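# Place wooden block on locked stand's top plate

## Task

Pick up the wooden block from the desk and set it so it rests completely on the top plate of the stand's post. The post is already locked at the correct height and must still be locked there at the end. Either or both robots may be used. No robot may topple or be left leaning.

## Robot and tools

Robots: r1 and r2 are identical Hello Robot Stretch 4 units, about 1.6 m tall. Each has an omni-wheel base, a lift on a vertical mast, one arm that telescopes forward, a wrist with yaw, pitch and roll, and a five-finger hand. The base rim is within 0.23 m of the base origin.

Frames: each robot reports in its own base frame, with the origin on the floor under the base centre, x forward, y left, z up, in metres. The odometry frame is that base frame as it stood at scene start. base_odometry only counts wheel turns, so slip shows up as travel. Heading is in radians, left positive. Neither robot knows where the other is; use images, lidar_m and wrist_depth_mm for that.

move: one action, with optional keys r1 and r2, one object per robot. Inside it: "base" holds a single relative command measured from where that base last reported itself: translate_m (metres, forward +, -2 to 2), strafe_m (metres, left +, -2 to 2) or rotate_rad (radians, counter-clockwise +, -3.2 to 3.2). Only translate_m and strafe_m may be combined, giving a straight diagonal drive. "joints" holds absolute targets by name: lift_m 0 to 1.2 m; arm_m 0 to 0.55 m extension; wrist_yaw_rad -1.134 to 4.276 (0 ahead, + left, 3.14 folded back); wrist_pitch_rad -1.117 to 4.259 (0 level, 1.57 pointing down); wrist_roll_rad -1.117 to 4.259 (0 palm up, 1.57 palm to the right, 3.14 palm down). Hand targets hand_little, hand_ring, hand_middle, hand_index, hand_thumb_bend run from -1 (curled) to +1 (straight); hand_thumb_turn runs from -1 (thumb opposite the fingers) to +1 (beside the palm). hand_force_limit (-1 to 1, about 0 to 10 N fingertip force, 15 N for thumb motors) and hand_speed (-0.96 to 1) are settings, not motions. Out-of-range targets are clipped and the result reports it. "pace" is slow, default, fast or max. "speeds" gives a per-joint top speed for lift_m, arm_m or the wrist joints. "contact_limits" (0 softest to 1 hardest, default 0.5) applies to arm_m, lift_m, translate_m, strafe_m and rotate_rad, written next to its own command; a base limit persists until base is next named. {"end_of_arm": "enable_torque"} alone revives wrist motors that have shut off. "cameras" lists camera names (r1_head_camera, r1_head_left_camera, r1_head_right_camera, r1_wrist_camera, the same for r2, or "all"). "blocking" true (default) returns when everything is at rest; false returns at once while motion continues. A move with no action just reports all state and images.

wait(seconds 0 to 10, cameras) lets time pass; it returns early when a running move finishes. stop(cameras) brakes every motion on both robots. zoom_image(camera, region [x0,y0,x1,y1] in pixels, top-left origin, at most 504 per side) magnifies the latest frame. show_instructions shows the reference page. finished_scene ends the scene for good; the block must stay on the plate unaided.

Result lines: "move" names robots that got a motion; "as last shown" marks an uncommanded robot whose lines repeat earlier values. base_status and joint_status read moving, done, off_target, or an unrequested stop: contact_stop (something resisted; that part goes slack), time_out, limit_stop_at_own_body, limit_stop_at_tilt (lean over 6 degrees) or torque_fault (a wrist motor is limp). After such a stop, later move/wait calls in the same reply are skipped. on_its_own reports holds, slack joints or rolling wheels. lidar_m gives 12 distances in 30-degree sectors, first straight ahead, going counter-clockwise; "-" is nothing or closer than 0.25 m. wrist_depth_mm is a 7x7 depth grid in mm. hand_stopped_by lists six words (little, ring, middle, index, thumb_bend, thumb_turn): moving, target, force, stalled or fault. The *_load_n values are fingertip forces in N, positive when pushed open; a grip that slips shows as loads near zero. base_tilt is in degrees; motor_effort is percent; servo_current is wrist current in mA.

Hand geometry: the hand point sits 0.045 m ahead of the palm, its +z along the straight fingers, +y out of the palm. With the thumb fully turned in front, the hand wraps objects roughly 0.035 to 0.065 m thick. The wrist camera juts behind the palm heel and can strike things. For a soft grip, close at hand_speed -0.94 or lower; to grip harder raise hand_force_limit and send a more-closed target.

Hazards: avoid self-collision (hand low over the base, wrist tilted up while rolled or turned right). Never let the robots press on each other, including one hand gripping the other's fingers; a base already touching another robot must not drive further. Do not drop the block even slightly, swing it fast, or ram fixed objects. Carrying loads with the arm far out while driving can tip a robot; keep moves gentle. Do not disturb the post's locked height. Note that the scene keeps running while you think, and a loose object may occasionally be nudged.

Each tool is called after ">>>" by a JSON object that holds its "method" and its "body", one argument or row to a line.

Reference images:

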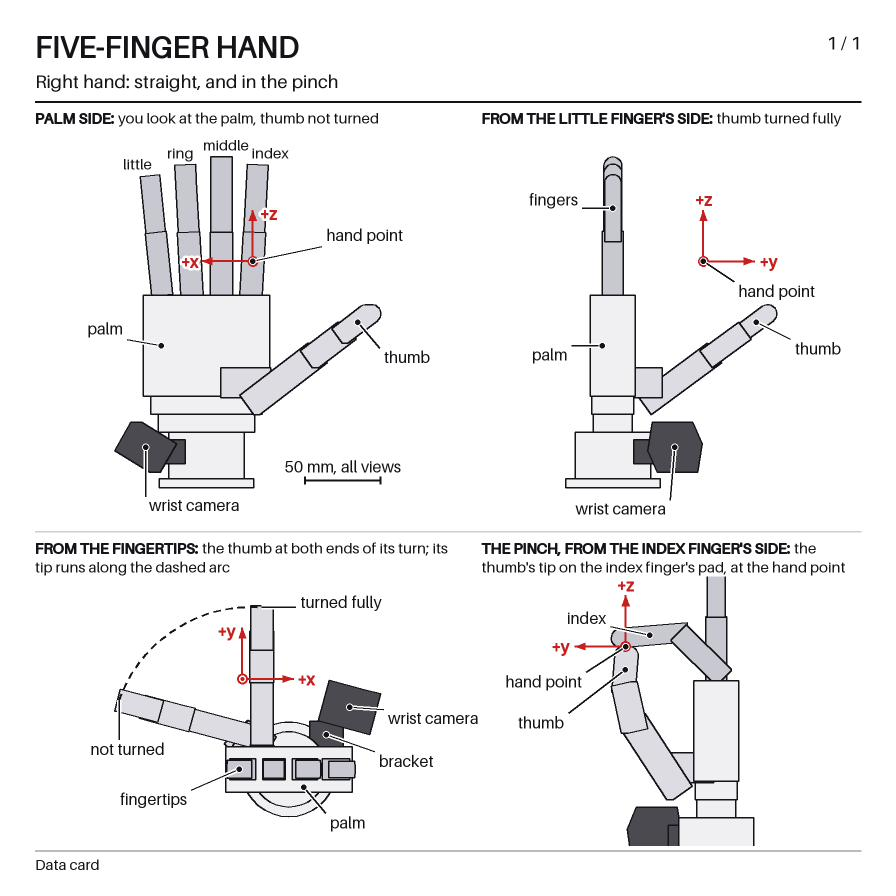

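## Session

>>> {"method": "move", "body": {

}}

Scene clock: 0.00 s.
r1.base_odometry: x=+0.000 y=+0.000 heading=+0.000
r1.turned_by_wheels: +0.000
r1.turned_by_imu: +0.000
r1.base_tilt: forward=+0.0 right=-0.3
r1.lidar_m: 2.63 2.10 2.27 2.62 1.38 1.13 1.12 1.29 1.55 1.52 1.73 2.81
r1.base_status: not commanded
r1.joint_positions: lift_m=+0.199 arm_m=+0.002 wrist_yaw_rad=+3.066 wrist_pitch_rad=+0.004 wrist_roll_rad=+0.000 hand_little=+1.000 hand_ring=+1.000 hand_middle=+1.000 hand_index=+1.000 hand_thumb_turn=+1.000 hand_thumb_bend=+1.000 hand_force_limit=+0.000 hand_speed=-0.800
r1.joint_status: not commanded
r1.measured_speeds: all 0
r1.hand_stopped_by: target,target,target,target,target,target
r1.little_load_n: 0.0
r1.ring_load_n: 0.0
r1.middle_load_n: 0.5
r1.index_load_n: 0.0
r1.thumb_bend_load_n: 0.0
r1.thumb_turn_load_n: 0.0
r1.motor_effort: lift_m=+22 arm_m=-4 wheel_0=-2 wheel_1=-1 wheel_2=+2
r1.servo_current: wrist_yaw_rad=39 wrist_pitch_rad=33 wrist_roll_rad=20
r1.hand_pose: x=-0.0396 y=+0.1347 z=+0.4368 quat_wxyz=(-0.480, -0.482, +0.520, +0.518) (m; r1's base frame)
r1.wrist_depth_mm: 129 132 - - - - - / 107 133 - - - - - / 117 136 223 - - - - / 133 160 - - - - - / - - - - - - - / 1182 1138 124 123 - - - / 891 - - - - - -
r2.base_odometry: x=+0.000 y=+0.000 heading=+0.000
r2.turned_by_wheels: +0.000
r2.turned_by_imu: +0.000
r2.base_tilt: forward=-0.9 right=-0.8
r2.lidar_m: 1.77 1.41 1.37 1.52 2.35 2.58 2.11 2.14 3.32 1.56 3.01 3.54
r2.base_status: not commanded
r2.joint_positions: lift_m=+0.212 arm_m=+0.000 wrist_yaw_rad=+3.193 wrist_pitch_rad=+0.004 wrist_roll_rad=+0.000 hand_little=+1.000 hand_ring=+1.000 hand_middle=+1.000 hand_index=+1.000 hand_thumb_turn=+1.000 hand_thumb_bend=+1.000 hand_force_limit=+0.000 hand_speed=-0.800
r2.joint_status: not commanded
r2.measured_speeds: all 0
r2.hand_stopped_by: target,target,target,target,target,target
r2.little_load_n: 0.0
r2.ring_load_n: 0.0
r2.middle_load_n: 0.0
r2.index_load_n: 0.0
r2.thumb_bend_load_n: 0.0
r2.thumb_turn_load_n: 0.0
r2.motor_effort: lift_m=+19 arm_m=-5 wheel_0=-1 wheel_1=-3 wheel_2=+3
r2.servo_current: wrist_yaw_rad=46 wrist_pitch_rad=26 wrist_roll_rad=39
r2.hand_pose: x=-0.0564 y=+0.1068 z=+0.4494 quat_wxyz=(-0.511, -0.514, +0.488, +0.486) (m; r2's base frame)
r2.wrist_depth_mm: - 134 - - - - - / - 124 136 - - - - / - 125 167 - - - - / 112 135 216 - - - - / 212 - - - - - - / 222 1430 164 132 1661 - - / 219 1042 - - - - -
pictures: r1_head_camera, r1_head_left_camera, r1_head_right_camera, r1_wrist_camera, r2_head_camera, r2_head_left_camera, r2_head_right_camera, r2_wrist_camera

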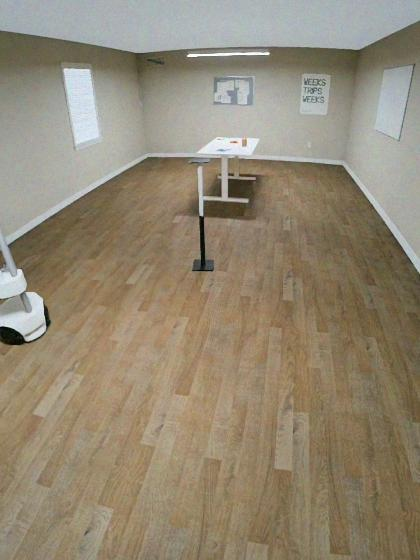

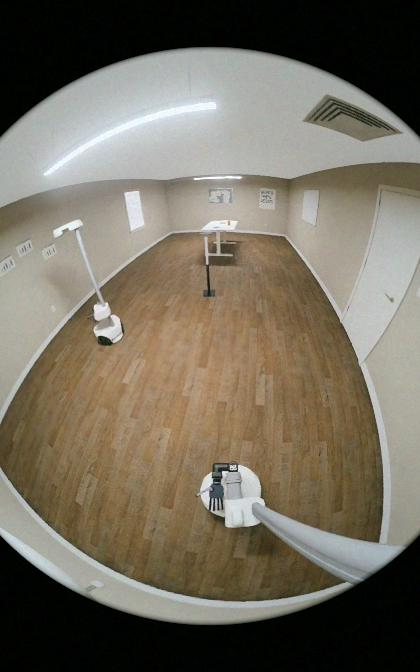

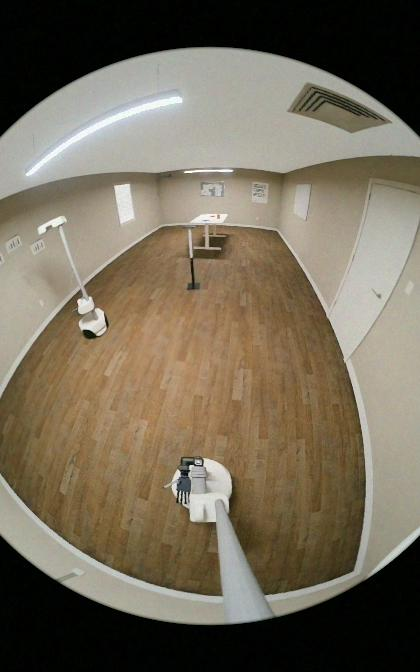

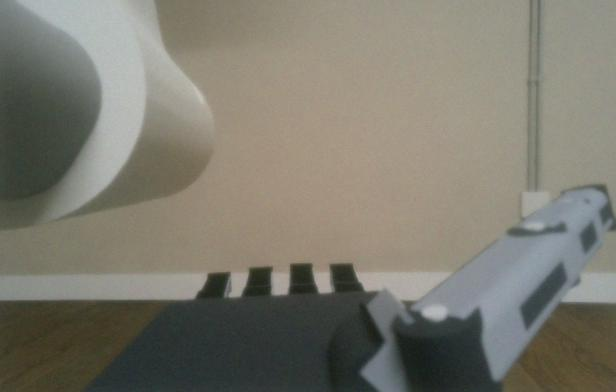

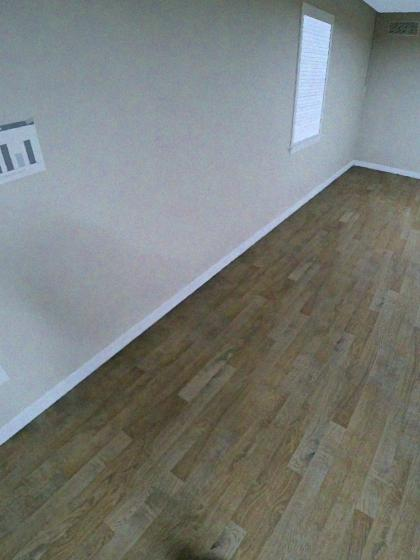

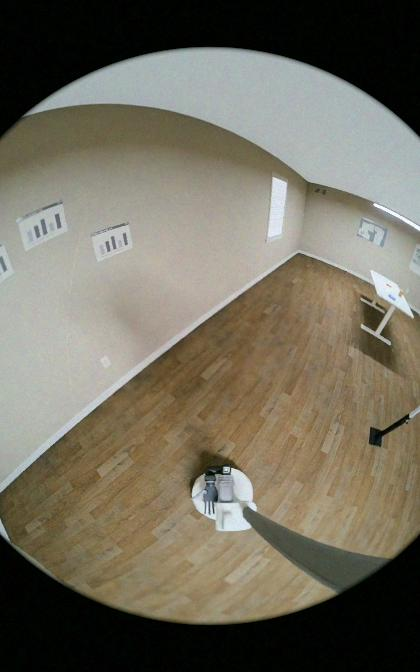

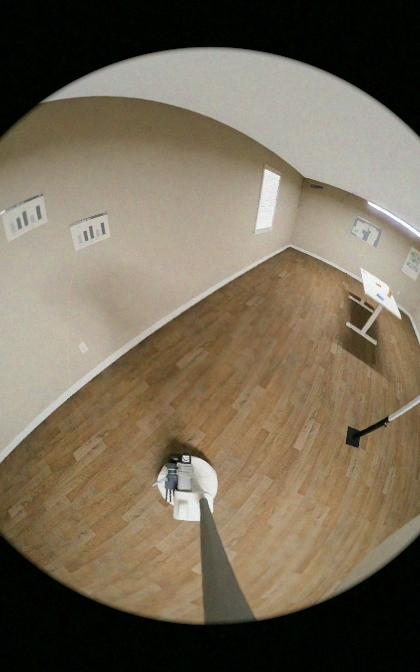

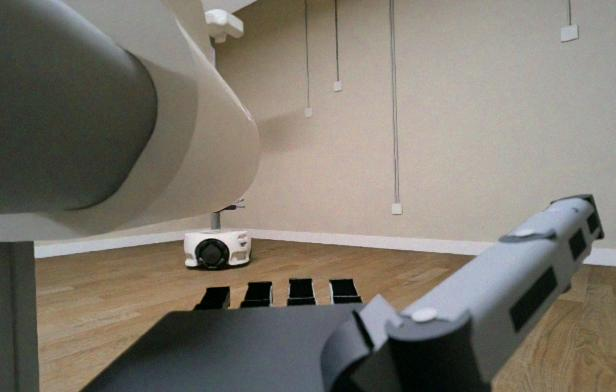

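>>> {"method": "zoom_image", "body": {
  "camera": "r1_head_camera",
  "region": [150, 110, 300, 290]
}}

>>> {"method": "zoom_image", "body": {
  "camera": "r1_head_camera",
  "region": [180, 125, 270, 215]
}}

Scaled by 2.800 from the camera's image (finer frame: 1200x1600).

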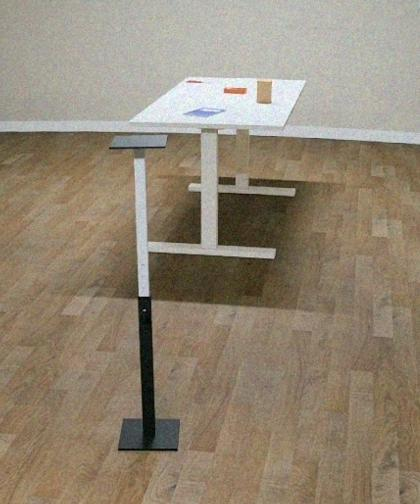

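Scaled by 5.600 from the camera's image (finer frame: 1200x1600).

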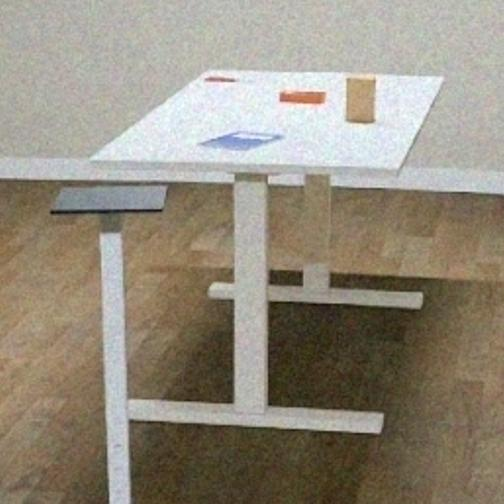

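>>> {"method": "move", "body": {
  "r1": {"base": {"translate_m": 2.0, "strafe_m": -0.6}, "joints": {"wrist_yaw_rad": 0.0, "lift_m": 0.5}, "pace": "max"}
}}

>>> {"method": "move", "body": {
  "r1": {"base": {"translate_m": 1.6}, "joints": {"wrist_roll_rad": 1.57, "hand_thumb_turn": 0.0, "lift_m": 0.68}, "pace": "fast"},
  "cameras": ["r1_head_camera", "r1_wrist_camera"]
}}

Scene clock: 10.17 s.
move: r1 done
r1.base_odometry: x=+2.000 y=-0.600 heading=+0.000
r1.turned_by_wheels: +0.000
r1.turned_by_imu: +0.001
r1.base_tilt: forward=-0.1 right=-0.3
r1.lidar_m: 2.37 0.88 0.92 1.89 3.81 3.22 3.09 1.64 1.33 1.32 1.52 2.46
r1.base_status: done
r1.joint_positions: lift_m=+0.500 arm_m=+0.002 wrist_yaw_rad=+0.002 wrist_pitch_rad=+0.004 wrist_roll_rad=+0.000 hand_little=+1.000 hand_ring=+1.000 hand_middle=+1.000 hand_index=+1.000 hand_thumb_turn=+1.000 hand_thumb_bend=+1.000 hand_force_limit=+0.000 hand_speed=-0.800
r1.joint_status: all done
r1.measured_speeds: all 0
r1.hand_stopped_by: target,target,target,target,target,target
r1.little_load_n: 0.0
r1.ring_load_n: 0.0
r1.middle_load_n: 0.0
r1.index_load_n: 0.0
r1.thumb_bend_load_n: 0.5
r1.thumb_turn_load_n: 0.0
r1.motor_effort: lift_m=+22(31) arm_m=-3(4) wheel_0=-2(12) wheel_1=+0(12) wheel_2=-1(15)
r1.servo_current: wrist_yaw_rad=39(111) wrist_pitch_rad=33(46) wrist_roll_rad=33(52)
r1.hand_pose: x=+0.3944 y=-0.1179 z=+0.7375 quat_wxyz=(+0.499, +0.501, +0.501, +0.499)
r1.wrist_depth_mm: - - - - - - - / - - - - - - - / - - - - - - - / - - - - - - - / - - - - - - - / - - 126 123 - - - / 1464 - - - - - -
r2: as last shown
r2.turned_by_imu: -0.003
r2.lidar_m: 1.76 1.38 1.38 1.53 2.36 2.58 2.81 3.39 1.87 1.56 3.05 3.54
r2.thumb_turn_load_n: -0.5
r2.motor_effort: lift_m=+19(19) arm_m=-5(5) wheel_0=-1(1) wheel_1=-3(3) wheel_2=+3(3)
r2.servo_current: wrist_yaw_rad=39(72) wrist_pitch_rad=33(46) wrist_roll_rad=39(46)
pictures: none

Scene clock: 15.53 s.
move: r1 done
r1.base_odometry: x=+3.600 y=-0.600 heading=+0.000
r1.turned_by_wheels: +0.000
r1.turned_by_imu: +0.003
r1.base_tilt: forward=-0.1 right=-0.2
r1.lidar_m: 0.76 0.82 3.07 3.06 2.55 1.02 3.74 2.02 1.68 1.68 1.89 3.10
r1.base_status: done
r1.joint_positions: lift_m=+0.680 arm_m=+0.002 wrist_yaw_rad=+0.001 wrist_pitch_rad=+0.004 wrist_roll_rad=+1.567 hand_little=+1.000 hand_ring=+1.000 hand_middle=+1.000 hand_index=+1.000 hand_thumb_turn=+0.000 hand_thumb_bend=+1.000 hand_force_limit=+0.000 hand_speed=-0.800
r1.joint_status: all done
r1.measured_speeds: all 0
r1.hand_stopped_by: target,target,target,target,target,target
r1.little_load_n: 0.0
r1.ring_load_n: 0.0
r1.middle_load_n: 0.0
r1.index_load_n: 0.0
r1.thumb_bend_load_n: 0.0
r1.thumb_turn_load_n: 0.5
r1.motor_effort: lift_m=+24(30) arm_m=-4(4) wheel_0=+0(8) wheel_1=-1(11) wheel_2=+2(15)
r1.servo_current: wrist_yaw_rad=39(46) wrist_pitch_rad=33(46) wrist_roll_rad=33(117)
r1.hand_pose: x=+0.3939 y=-0.1475 z=+0.8265 quat_wxyz=(+0.001, +0.709, +0.002, +0.706)
r1.wrist_depth_mm: - - - - - 1537 1098 / - - - - - 119 1008 / - - - - - - 1025 / - - - - - - 1008 / - - - 1160 - - 1078 / - - 126 123 - - 1060 / - - - - - - 1042
r2: as last shown
r2.turned_by_imu: -0.002
r2.lidar_m: 1.75 1.40 1.38 1.53 2.35 2.58 2.82 3.38 3.33 1.57 2.55 3.53
r2.thumb_turn_load_n: 0.0
r1_wrist_camera: T_world_to_cam=[[-0.05256, 0.03367, -0.99805, 0.86318], [-0.05517, 0.99781, 0.03657, 0.12856], [0.99709, 0.05699, -0.05059, -0.18549]] pos_world=[0.23741, -0.14677, 0.84741]

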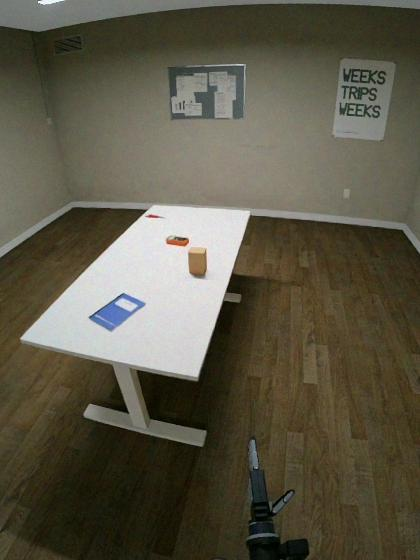

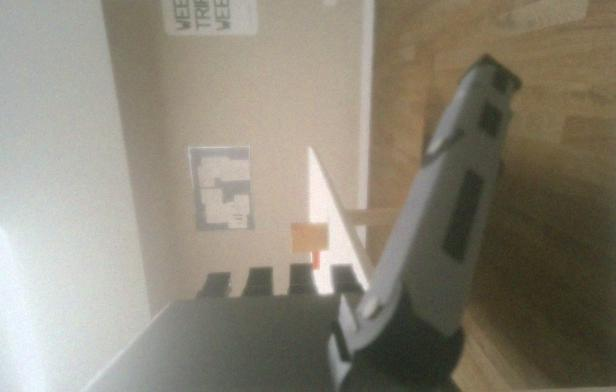

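>>> {"method": "zoom_image", "body": {
  "camera": "r1_head_camera",
  "region": [150, 200, 260, 320]
}}

>>> {"method": "zoom_image", "body": {
  "camera": "r1_head_camera",
  "region": [10, 200, 260, 450]
}}

Scaled by 4.200 from the camera's image (finer frame: 1200x1600).

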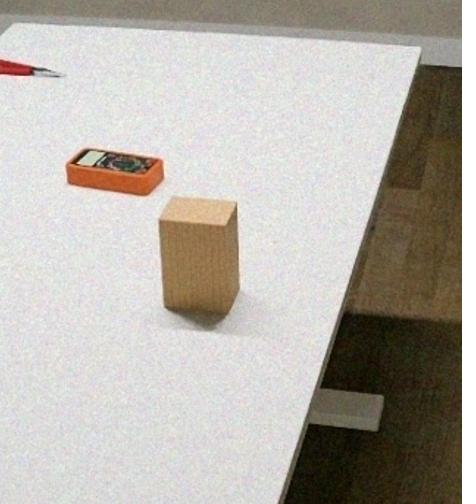

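Scaled by 2.016 from the camera's image (finer frame: 1200x1600).

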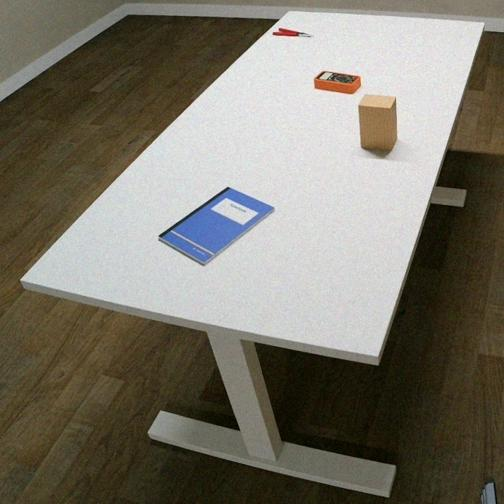

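>>> {"method": "move", "body": {
  "r1": {"base": {"translate_m": 0.3, "strafe_m": -0.4}, "joints": {"lift_m": 1.02, "hand_thumb_turn": -1.0}, "pace": "fast"}
}}

>>> {"method": "move", "body": {
  "r1": {"base": {"translate_m": 0.85}, "joints": {"wrist_pitch_rad": 1.571}, "pace": "fast"}
}}

>>> {"method": "move", "body": {
  "r1": {"base": {"rotate_rad": 1.32}, "joints": {"arm_m": 0.25}, "pace": "fast"},
  "cameras": ["r1_head_camera", "r1_wrist_camera", "r1_head_right_camera"]
}}

Scene clock: 31.57 s.
move: r1 done
r1.base_odometry: x=+3.900 y=-1.000 heading=-0.001
r1.turned_by_wheels: +0.000
r1.turned_by_imu: -0.002
r1.base_tilt: forward=+0.0 right=-0.4
r1.lidar_m: 1.23 0.65 0.64 3.39 3.02 1.52 3.05 1.63 1.32 1.34 1.54 2.50
r1.base_status: done
r1.joint_positions: lift_m=+1.020 arm_m=+0.002 wrist_yaw_rad=+0.001 wrist_pitch_rad=+0.004 wrist_roll_rad=+1.567 hand_little=+1.000 hand_ring=+1.000 hand_middle=+1.000 hand_index=+1.000 hand_thumb_turn=-1.000 hand_thumb_bend=+1.000 hand_force_limit=+0.000 hand_speed=-0.800
r1.joint_status: all done
r1.measured_speeds: all 0
r1.hand_stopped_by: target,target,target,target,target,target
r1.little_load_n: 0.0
r1.ring_load_n: 0.0
r1.middle_load_n: 0.0
r1.index_load_n: 0.0
r1.thumb_bend_load_n: 0.0
r1.thumb_turn_load_n: 0.5
r1.motor_effort: lift_m=+25(29) arm_m=-4(4) wheel_0=-2(12) wheel_1=-2(11) wheel_2=+2(10)
r1.servo_current: wrist_yaw_rad=39(46) wrist_pitch_rad=33(39) wrist_roll_rad=46(52)
r1.hand_pose: x=+0.3939 y=-0.1475 z=+1.1665 quat_wxyz=(+0.001, +0.709, +0.002, +0.706)
r1.wrist_depth_mm: - - - - - - 1537 / - - - - - - 1537 / - - - - - - 1537 / - - - - - - 1537 / - - - - - - 1576 / - - 126 123 - - 1576 / - - - - - - 1576
r2: as last shown
r2.lidar_m: 1.76 1.41 1.38 1.52 2.36 2.57 2.83 3.37 3.32 1.57 3.00 3.54
r2.thumb_bend_load_n: 0.5
pictures: none

Scene clock: 35.47 s.
move: r1 done
r1.base_odometry: x=+4.750 y=-1.000 heading=+0.000
r1.turned_by_wheels: +0.000
r1.turned_by_imu: +0.003
r1.base_tilt: forward=-0.1 right=-0.3
r1.lidar_m: 0.79 0.46 0.33 0.36 0.41 2.23 3.44 1.83 1.52 1.53 1.73 2.77
r1.base_status: done
r1.joint_positions: lift_m=+1.020 arm_m=+0.002 wrist_yaw_rad=+0.001 wrist_pitch_rad=+1.570 wrist_roll_rad=+1.567 hand_little=+1.000 hand_ring=+1.000 hand_middle=+1.000 hand_index=+1.000 hand_thumb_turn=-1.000 hand_thumb_bend=+1.000 hand_force_limit=+0.000 hand_speed=-0.800
r1.joint_status: all done
r1.measured_speeds: all 0
r1.hand_stopped_by: target,target,target,target,target,target
r1.little_load_n: 0.0
r1.ring_load_n: 0.0
r1.middle_load_n: 0.0
r1.index_load_n: 0.0
r1.thumb_bend_load_n: 0.0
r1.thumb_turn_load_n: 0.0
r1.motor_effort: lift_m=+25(25) arm_m=-4(4) wheel_0=+1(7) wheel_1=+2(10) wheel_2=+2(13)
r1.servo_current: wrist_yaw_rad=33(46) wrist_pitch_rad=26(59) wrist_roll_rad=39(52)
r1.hand_pose: x=+0.1423 y=-0.1478 z=+0.9765 quat_wxyz=(+0.000, +1.000, +0.003, +0.001)
r1.wrist_depth_mm: 1098 1078 1098 1098 1118 1118 1118 / 1060 1078 1098 1098 1118 1138 1138 / 1098 1098 1098 1098 - 1138 1118 / 1078 1098 1098 1138 - 508 1160 / 1118 1118 1118 960 - 1160 1138 / 1098 1138 126 123 - 1182 1160 / 1118 - - - - - 1160
r2: as last shown
r2.turned_by_imu: -0.001
r2.thumb_bend_load_n: 0.0
pictures: none

Scene clock: 37.60 s.
move: r1 done
r1.base_odometry: x=+4.750 y=-1.000 heading=+1.319
r1.turned_by_wheels: +1.320
r1.turned_by_imu: +1.317
r1.base_tilt: forward=-0.2 right=-0.2
r1.lidar_m: 0.35 0.37 0.52 2.24 2.30 1.61 1.51 1.56 2.08 2.77 0.54 0.39
r1.base_status: done
r1.joint_positions: lift_m=+1.020 arm_m=+0.250 wrist_yaw_rad=+0.001 wrist_pitch_rad=+1.570 wrist_roll_rad=+1.567 hand_little=+1.000 hand_ring=+1.000 hand_middle=+1.000 hand_index=+1.000 hand_thumb_turn=-1.000 hand_thumb_bend=+1.000 hand_force_limit=+0.000 hand_speed=-0.800
r1.joint_status: all done
r1.measured_speeds: all 0
r1.hand_stopped_by: target,target,target,target,target,target
r1.little_load_n: 0.0
r1.ring_load_n: 0.0
r1.middle_load_n: 0.0
r1.index_load_n: 0.0
r1.thumb_bend_load_n: 0.0
r1.thumb_turn_load_n: 0.0
r1.motor_effort: lift_m=+24(25) arm_m=+5(9) wheel_0=-2(9) wheel_1=-2(11) wheel_2=-2(8)
r1.servo_current: wrist_yaw_rad=33(46) wrist_pitch_rad=26(46) wrist_roll_rad=33(52)
r1.hand_pose: x=+0.3905 y=-0.1477 z=+0.9766 quat_wxyz=(+0.000, +1.000, +0.002, +0.000)
r1.wrist_depth_mm: - - - 1078 1078 1098 1118 / - - - - 1118 1118 1138 / - 283 342 - - 1138 1138 / - 286 338 - - 931 1160 / - - - - - 946 1138 / - - 124 122 - 1138 1160 / - - - - - - 1160
r2: as last shown
pictures: r1_head_camera, r1_head_right_camera, r1_wrist_camera
r1_wrist_camera: T_world_to_cam=[[-0.99831, 0.03317, 0.0478, 0.36062], [0.03576, 0.99789, 0.05427, 0.07028], [-0.0459, 0.05588, -0.99738, 1.15735]] pos_world=[0.41062, -0.14677, 1.13327]

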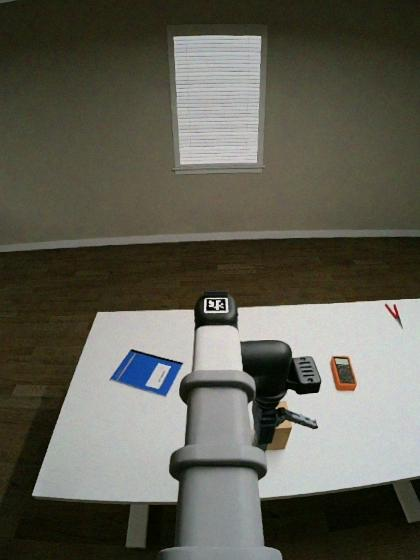

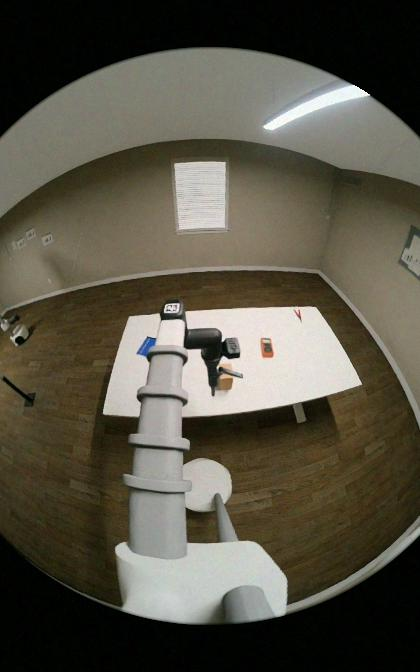

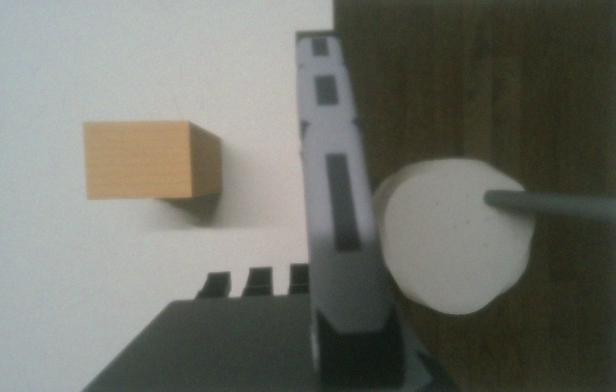

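>>> {"method": "move", "body": {
  "r1": {"base": {"strafe_m": -0.032}, "joints": {"arm_m": 0.372, "wrist_roll_rad": 1.595}, "pace": "default"},
  "cameras": ["r1_head_camera", "r1_wrist_camera"]
}}

>>> {"method": "zoom_image", "body": {
  "camera": "r1_wrist_camera",
  "region": [160, 60, 500, 360]
}}

>>> {"method": "zoom_image", "body": {
  "camera": "r1_head_camera",
  "region": [180, 300, 360, 480]
}}

Scene clock: 43.30 s.
move: r1 done
r1.base_odometry: x=+4.781 y=-1.008 heading=+1.319
r1.turned_by_wheels: +0.000
r1.turned_by_imu: -0.002
r1.base_tilt: forward=+0.0 right=-0.4
r1.lidar_m: 0.34 0.35 0.49 2.31 2.32 1.62 1.51 1.56 2.08 2.74 0.55 0.38
r1.base_status: done
r1.joint_positions: lift_m=+1.020 arm_m=+0.372 wrist_yaw_rad=+0.001 wrist_pitch_rad=+1.570 wrist_roll_rad=+1.592 hand_little=+1.000 hand_ring=+1.000 hand_middle=+1.000 hand_index=+1.000 hand_thumb_turn=-1.000 hand_thumb_bend=+1.000 hand_force_limit=+0.000 hand_speed=-0.800
r1.joint_status: all done
r1.measured_speeds: all 0
r1.hand_stopped_by: target,target,target,target,target,target
r1.little_load_n: 0.0
r1.ring_load_n: 0.0
r1.middle_load_n: 0.0
r1.index_load_n: 0.0
r1.thumb_bend_load_n: 0.0
r1.thumb_turn_load_n: 0.0
r1.motor_effort: lift_m=+24(24) arm_m=+5(12) wheel_0=-2(8) wheel_1=+0(9) wheel_2=-1(4)
r1.servo_current: wrist_yaw_rad=33(46) wrist_pitch_rad=26(39) wrist_roll_rad=33(59)
r1.hand_pose: x=+0.5109 y=-0.1470 z=+0.9766 quat_wxyz=(+0.000, +1.000, -0.010, +0.000)
r1.wrist_depth_mm: - - - - - 1118 1098 / - - - - - 1118 1138 / - - - - - 1138 1138 / - - 289 289 - 931 946 / - - - - - 931 946 / - - 124 123 - 946 1182 / - - - - - - 1160
r2: as last shown
r2.turned_by_imu: -0.002
r1_wrist_camera: T_world_to_cam=[[-0.99718, 0.05798, 0.04771, 0.48402], [0.06055, 0.99669, 0.05428, 0.05234], [-0.04441, 0.05701, -0.99738, 1.16225]] pos_world=[0.5311, -0.14649, 1.13327]

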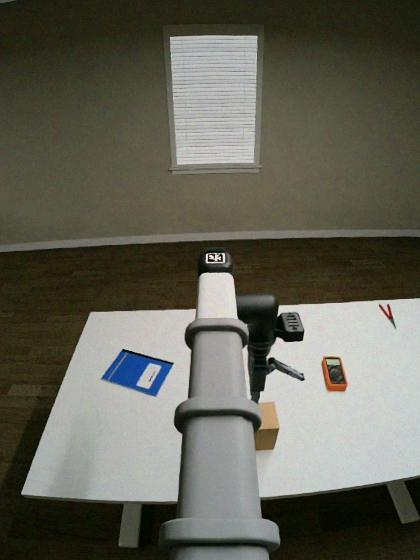

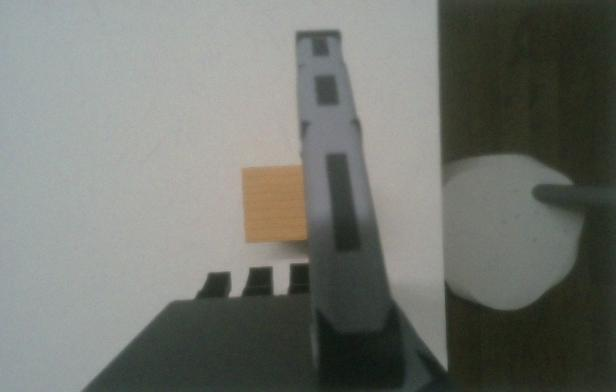

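Scaled by 1.482.

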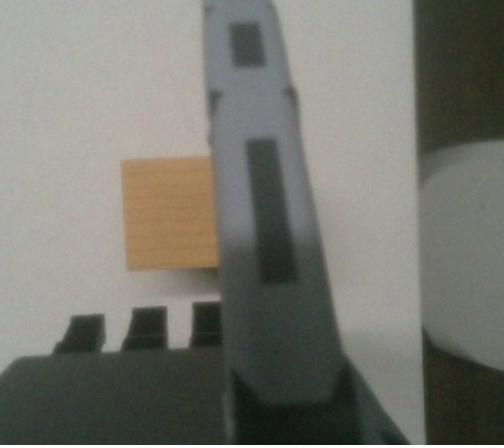

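Scaled by 2.800 from the camera's image (finer frame: 1200x1600).

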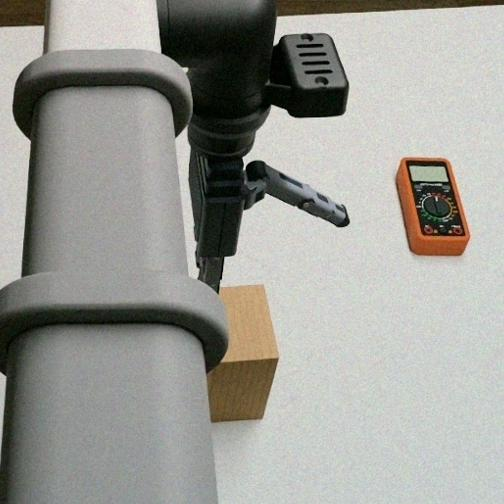

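>>> {"method": "move", "body": {
  "r1": {"base": {"strafe_m": 0.003}, "joints": {"lift_m": 0.975}},
  "cameras": ["r1_wrist_camera", "r1_head_camera"]
}}

>>> {"method": "zoom_image", "body": {
  "camera": "r1_wrist_camera",
  "region": [160, 60, 500, 360]
}}

>>> {"method": "zoom_image", "body": {
  "camera": "r1_head_camera",
  "region": [180, 300, 360, 480]
}}

Scene clock: 45.73 s.
move: r1 done
r1.base_odometry: x=+4.778 y=-1.008 heading=+1.319
r1.turned_by_wheels: +0.000
r1.turned_by_imu: -0.001
r1.base_tilt: forward=-0.2 right=-0.1
r1.lidar_m: 0.35 0.36 0.49 2.28 2.29 1.60 1.50 1.54 2.08 2.73 0.53 0.37
r1.base_status: done
r1.joint_positions: lift_m=+0.975 arm_m=+0.372 wrist_yaw_rad=+0.001 wrist_pitch_rad=+1.570 wrist_roll_rad=+1.592 hand_little=+1.000 hand_ring=+1.000 hand_middle=+1.000 hand_index=+1.000 hand_thumb_turn=-1.000 hand_thumb_bend=+1.000 hand_force_limit=+0.000 hand_speed=-0.800
r1.joint_status: all done
r1.measured_speeds: all 0
r1.hand_stopped_by: target,target,target,target,target,target
r1.little_load_n: 0.0
r1.ring_load_n: 0.0
r1.middle_load_n: 0.0
r1.index_load_n: 0.0
r1.thumb_bend_load_n: 0.0
r1.thumb_turn_load_n: 0.0
r1.motor_effort: lift_m=+19(22) arm_m=+5(5) wheel_0=-3(7) wheel_1=-1(8) wheel_2=+0(1)
r1.servo_current: wrist_yaw_rad=39(46) wrist_pitch_rad=33(39) wrist_roll_rad=39(46)
r1.hand_pose: x=+0.5110 y=-0.1470 z=+0.9320 quat_wxyz=(+0.000, +1.000, -0.010, +0.000)
r1.wrist_depth_mm: - - - - - 1060 1078 / - - - - - 1098 1078 / - - - - - 1078 1098 / - - 244 244 - 878 891 / - - - - - 891 891 / - - 124 123 - 891 1098 / - - - - - - 1118
r2: as last shown
r2.turned_by_imu: -0.001
pictures: r1_head_camera, r1_wrist_camera
r1_wrist_camera: T_world_to_cam=[[-0.99718, 0.05798, 0.04771, 0.48615], [0.06055, 0.99669, 0.05428, 0.05476], [-0.04441, 0.05701, -0.99738, 1.11776]] pos_world=[0.5311, -0.14649, 1.08867]

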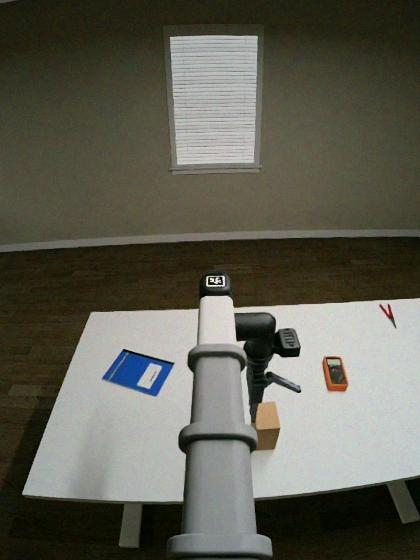

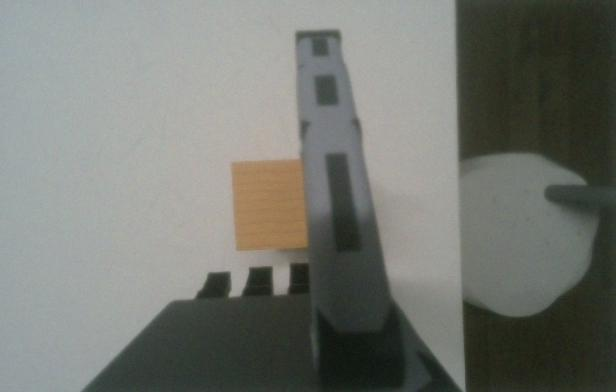

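Scaled by 1.482.

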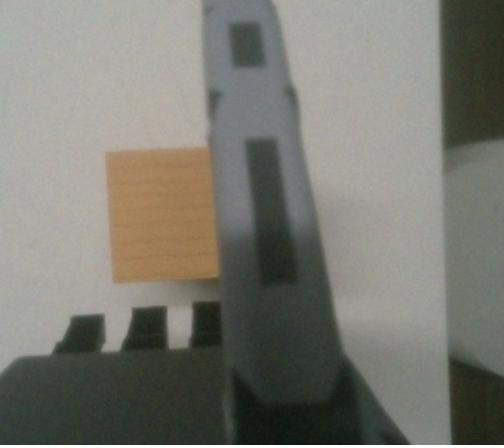

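Scaled by 2.800 from the camera's image (finer frame: 1200x1600).

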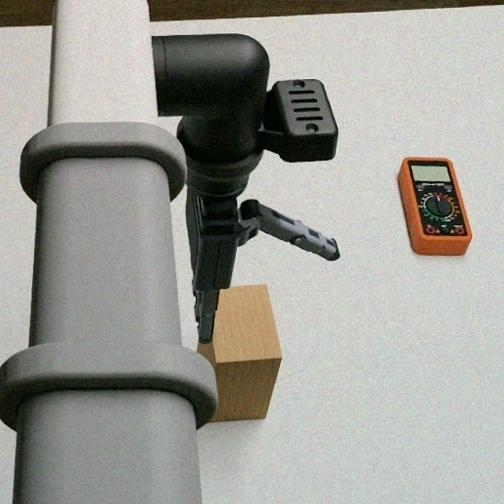

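>>> {"method": "move", "body": {
  "r1": {"joints": {"lift_m": 0.858}, "speeds": {"lift_m": 0.1}, "contact_limits": {"lift_m": 0.2}},
  "cameras": ["r1_wrist_camera", "r1_head_camera", "r1_head_right_camera"]
}}

>>> {"method": "zoom_image", "body": {
  "camera": "r1_wrist_camera",
  "region": [160, 60, 500, 360]
}}

>>> {"method": "zoom_image", "body": {
  "camera": "r1_head_camera",
  "region": [180, 320, 360, 500]
}}

Scene clock: 50.50 s.
move: r1 done
r1.base_odometry: x=+4.778 y=-1.008 heading=+1.319
r1.turned_by_wheels: +0.000
r1.turned_by_imu: -0.001
r1.base_tilt: forward=+0.0 right=-0.5
r1.lidar_m: 0.33 0.37 0.51 2.23 2.31 1.61 1.50 1.54 2.10 2.75 0.53 0.40
r1.base_status: not commanded
r1.joint_positions: lift_m=+0.859 arm_m=+0.372 wrist_yaw_rad=+0.001 wrist_pitch_rad=+1.570 wrist_roll_rad=+1.592 hand_little=+1.000 hand_ring=+1.000 hand_middle=+1.000 hand_index=+1.000 hand_thumb_turn=-1.000 hand_thumb_bend=+1.000 hand_force_limit=+0.000 hand_speed=-0.800
r1.joint_status: all done
r1.measured_speeds: all 0
r1.hand_stopped_by: target,target,target,target,target,target
r1.little_load_n: 0.0
r1.ring_load_n: 0.0
r1.middle_load_n: 0.0
r1.index_load_n: 0.0
r1.thumb_bend_load_n: 0.0
r1.thumb_turn_load_n: 0.0
r1.motor_effort: lift_m=+7(20) arm_m=+4(5) wheel_0=-2(4) wheel_1=-2(2) wheel_2=+0(1)
r1.servo_current: wrist_yaw_rad=46(46) wrist_pitch_rad=33(39) wrist_roll_rad=33(46)
r1.contact_limits: lift_m 0.2
r1.hand_pose: x=+0.5110 y=-0.1470 z=+0.8160 quat_wxyz=(+0.000, +1.000, -0.010, +0.000)
r1.wrist_depth_mm: - - - - - - 976 / - - - - - - 976 / - - 134 - - - 1008 / - - 134 135 - - 778 / - - 135 136 - - 778 / - - 135 123 - - 788 / - - - - - - 1025
r2.base_odometry: x=+0.000 y=+0.000 heading=+0.000
r2.turned_by_wheels: +0.000
r2.turned_by_imu: -0.002
r2.base_tilt: forward=-0.9 right=-0.8
r2.lidar_m: 1.75 1.40 1.38 1.52 2.37 2.57 2.82 3.38 3.31 1.57 3.01 3.53
r2.base_status: not commanded
r2.joint_positions: lift_m=+0.212 arm_m=+0.000 wrist_yaw_rad=+3.193 wrist_pitch_rad=+0.004 wrist_roll_rad=+0.000 hand_little=+1.000 hand_ring=+1.000 hand_middle=+1.000 hand_index=+1.000 hand_thumb_turn=+1.000 hand_thumb_bend=+1.000 hand_force_limit=+0.000 hand_speed=-0.800
r2.joint_status: not commanded
r2.measured_speeds: all 0
r2.hand_stopped_by: target,target,target,target,target,target
r2.little_load_n: 0.0
r2.ring_load_n: 0.0
r2.middle_load_n: 0.0
r2.index_load_n: -0.5
r2.thumb_bend_load_n: 0.0
r2.thumb_turn_load_n: 0.5
r2.motor_effort: lift_m=+19(19) arm_m=-5(5) wheel_0=-1(1) wheel_1=-3(3) wheel_2=+3(3)
r2.servo_current: wrist_yaw_rad=46(59) wrist_pitch_rad=33(39) wrist_roll_rad=33(46)
r2.hand_pose: x=-0.0564 y=+0.1068 z=+0.4494 quat_wxyz=(-0.511, -0.514, +0.488, +0.486)
r2.wrist_depth_mm: - 134 - - - - - / - 124 136 - - - - / - 126 167 - - - - / 112 135 216 - - - - / 213 - - - - - - / 223 1464 164 132 1661 - - / 218 1042 - - - - -
pictures: r1_head_camera, r1_head_right_camera, r1_wrist_camera
r1_wrist_camera: T_world_to_cam=[[-0.99718, 0.05798, 0.04771, 0.49168], [0.06055, 0.99669, 0.05428, 0.06106], [-0.04441, 0.05701, -0.99738, 1.00207]] pos_world=[0.5311, -0.14649, 0.97267]

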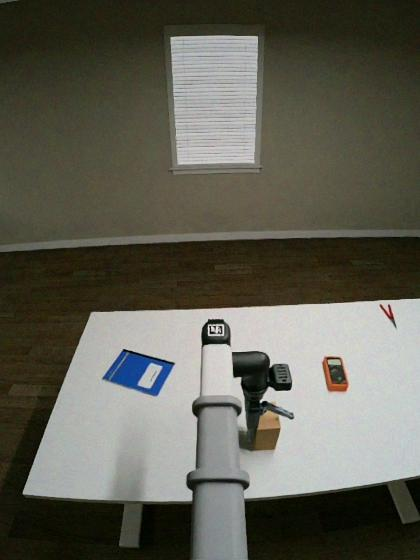

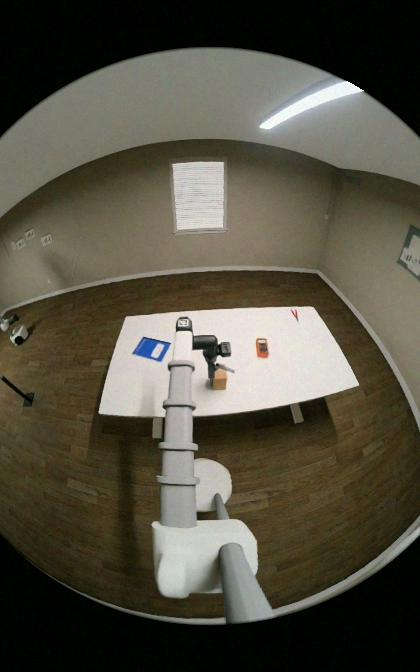

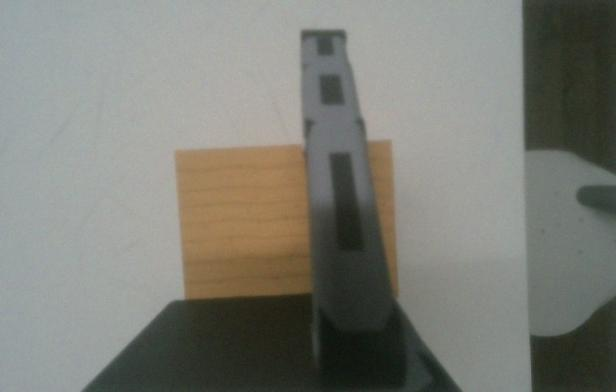

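Scaled by 1.482.

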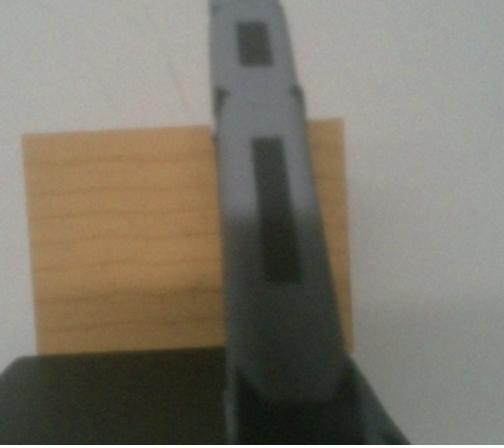

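Scaled by 2.800 from the camera's image (finer frame: 1200x1600).

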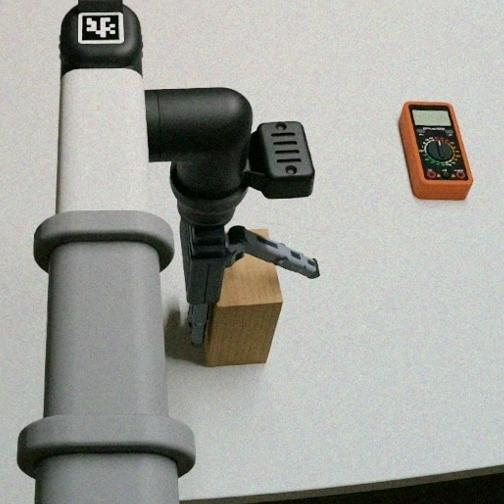

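>>> {"method": "move", "body": {
  "r1": {"joints": {"hand_thumb_bend": -0.3, "hand_force_limit": 0.2, "hand_speed": -0.92}},
  "cameras": ["r1_wrist_camera", "r1_head_camera"]
}}

>>> {"method": "zoom_image", "body": {
  "camera": "r1_head_camera",
  "region": [180, 320, 360, 500]
}}

Scene clock: 57.13 s.
move: r1 off_target
r1.base_odometry: x=+4.778 y=-1.008 heading=+1.319
r1.turned_by_wheels: +0.000
r1.turned_by_imu: -0.003
r1.base_tilt: forward=-0.2 right=-0.2
r1.lidar_m: 0.35 0.38 0.48 2.25 2.29 1.62 1.50 1.55 2.09 2.75 0.53 0.39
r1.base_status: not commanded
r1.joint_positions: lift_m=+0.859 arm_m=+0.372 wrist_yaw_rad=+0.001 wrist_pitch_rad=+1.570 wrist_roll_rad=+1.592 hand_little=+1.000 hand_ring=+1.000 hand_middle=+1.000 hand_index=+1.000 hand_thumb_turn=-1.000 hand_thumb_bend=+0.404 hand_force_limit=+0.200 hand_speed=-0.920
r1.joint_status: hand_thumb_bend off_target (ended at +0.404, target -0.300); the others done
r1.measured_speeds: all 0
r1.hand_stopped_by: target,target,target,target,force,target
r1.little_load_n: 0.0
r1.ring_load_n: 0.0
r1.middle_load_n: 0.0
r1.index_load_n: 0.0
r1.thumb_bend_load_n: 8.5
r1.thumb_turn_load_n: 0.0
r1.motor_effort: lift_m=+7(7) arm_m=+4(5) wheel_0=-2(2) wheel_1=-2(2) wheel_2=+0(1)
r1.servo_current: wrist_yaw_rad=39(46) wrist_pitch_rad=33(39) wrist_roll_rad=39(52)
r1.contact_limits: lift_m 0.2
r1.hand_pose: x=+0.5110 y=-0.1470 z=+0.8160 quat_wxyz=(+0.000, +1.000, -0.010, +0.000)
r1.wrist_depth_mm: - - - - - - 976 / - - - - - - 960 / - - 134 117 - - 991 / - - 135 135 - - 778 / - - 135 136 - - 778 / - - 136 123 - - 788 / - - - - - - 1025
r2: as last shown
r2.index_load_n: 0.0
r2.thumb_turn_load_n: 0.0
pictures: r1_head_camera, r1_wrist_camera
r1_wrist_camera: T_world_to_cam=[[-0.99718, 0.05798, 0.04771, 0.49168], [0.06055, 0.99669, 0.05428, 0.06106], [-0.04441, 0.05701, -0.99738, 1.00207]] pos_world=[0.5311, -0.14649, 0.97267]

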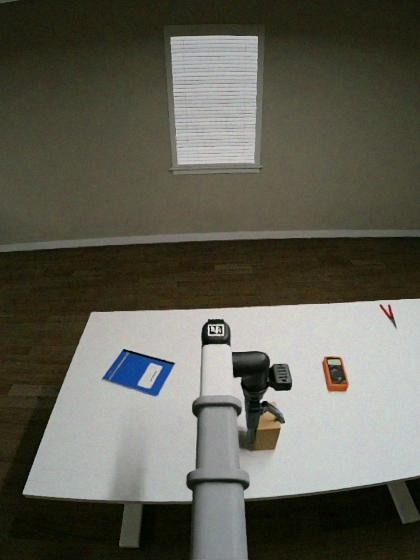

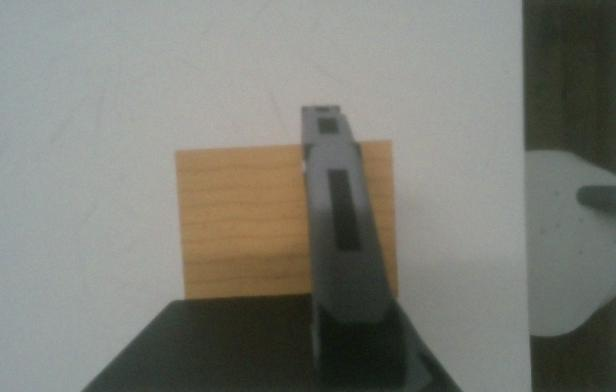

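Scaled by 2.800 from the camera's image (finer frame: 1200x1600).

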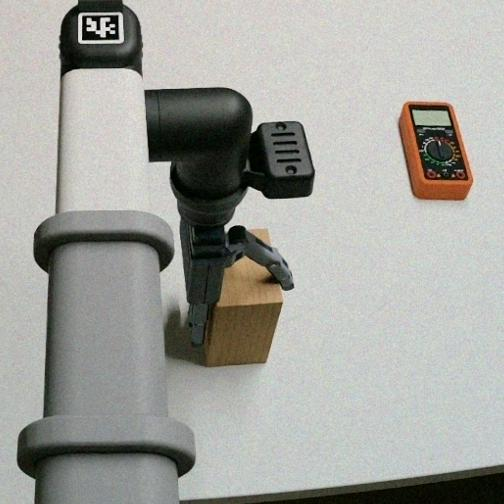

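>>> {"method": "move", "body": {
  "r1": {"joints": {"lift_m": 0.88}, "speeds": {"lift_m": 0.05}, "contact_limits": {"lift_m": 0.4}},
  "cameras": ["r1_wrist_camera", "r1_head_camera"]
}}

>>> {"method": "zoom_image", "body": {
  "camera": "r1_head_camera",
  "region": [180, 320, 360, 500]
}}

Scene clock: 58.63 s.
move: r1 done
r1.base_odometry: x=+4.778 y=-1.008 heading=+1.319
r1.turned_by_wheels: +0.000
r1.turned_by_imu: -0.002
r1.base_tilt: forward=+0.0 right=-0.4
r1.lidar_m: 0.34 0.38 0.50 2.27 2.31 1.60 1.47 1.57 2.08 2.73 0.52 0.40
r1.base_status: not commanded
r1.joint_positions: lift_m=+0.880 arm_m=+0.372 wrist_yaw_rad=+0.001 wrist_pitch_rad=+1.570 wrist_roll_rad=+1.592 hand_little=+1.000 hand_ring=+1.000 hand_middle=+1.000 hand_index=+1.000 hand_thumb_turn=-1.000 hand_thumb_bend=+0.402 hand_force_limit=+0.200 hand_speed=-0.920
r1.joint_status: all done
r1.measured_speeds: all 0
r1.hand_stopped_by: target,target,target,target,force,target
r1.little_load_n: 0.0
r1.ring_load_n: 0.0
r1.middle_load_n: 0.0
r1.index_load_n: 0.0
r1.thumb_bend_load_n: 0.0
r1.thumb_turn_load_n: 0.0
r1.motor_effort: lift_m=+25(27) arm_m=+5(5) wheel_0=-2(3) wheel_1=-2(2) wheel_2=+0(1)
r1.servo_current: wrist_yaw_rad=39(46) wrist_pitch_rad=33(39) wrist_roll_rad=39(52)
r1.contact_limits: lift_m 0.4
r1.hand_pose: x=+0.5110 y=-0.1470 z=+0.8365 quat_wxyz=(+0.000, +1.000, -0.010, +0.000)
r1.wrist_depth_mm: - - - - - - 991 / - - - - - - 1025 / - - - 118 - - 1008 / - - 148 150 - - 788 / - - 150 151 - - 798 / - - 126 123 - - 809 / - - - - - - 1025
r2: as last shown
r2.turned_by_imu: -0.001
pictures: r1_head_camera, r1_wrist_camera
r1_wrist_camera: T_world_to_cam=[[-0.99718, 0.05798, 0.04771, 0.49071], [0.06055, 0.99669, 0.05428, 0.05995], [-0.04441, 0.05701, -0.99738, 1.02251]] pos_world=[0.5311, -0.14649, 0.99317]

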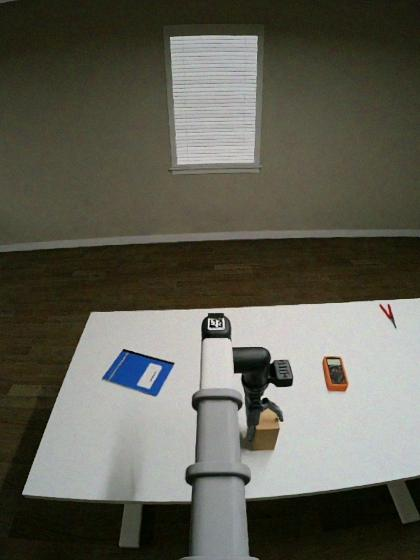

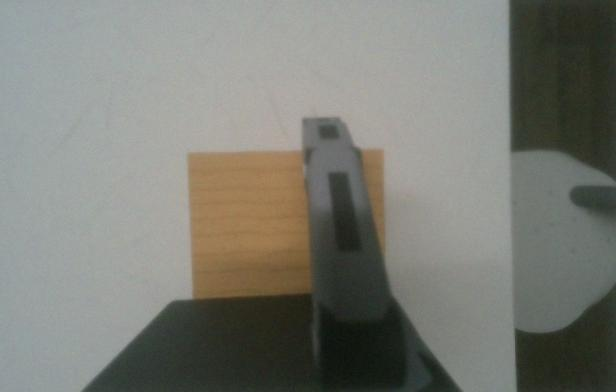

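Scaled by 2.800 from the camera's image (finer frame: 1200x1600).

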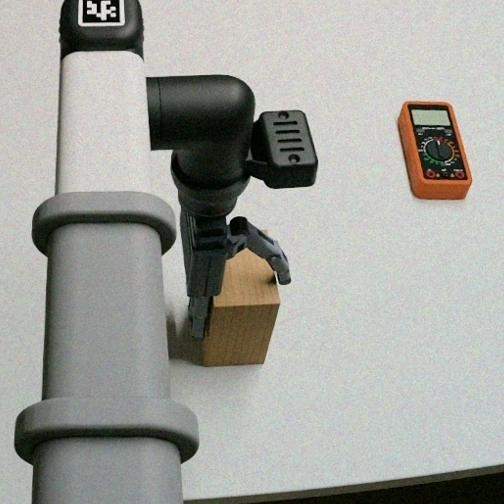

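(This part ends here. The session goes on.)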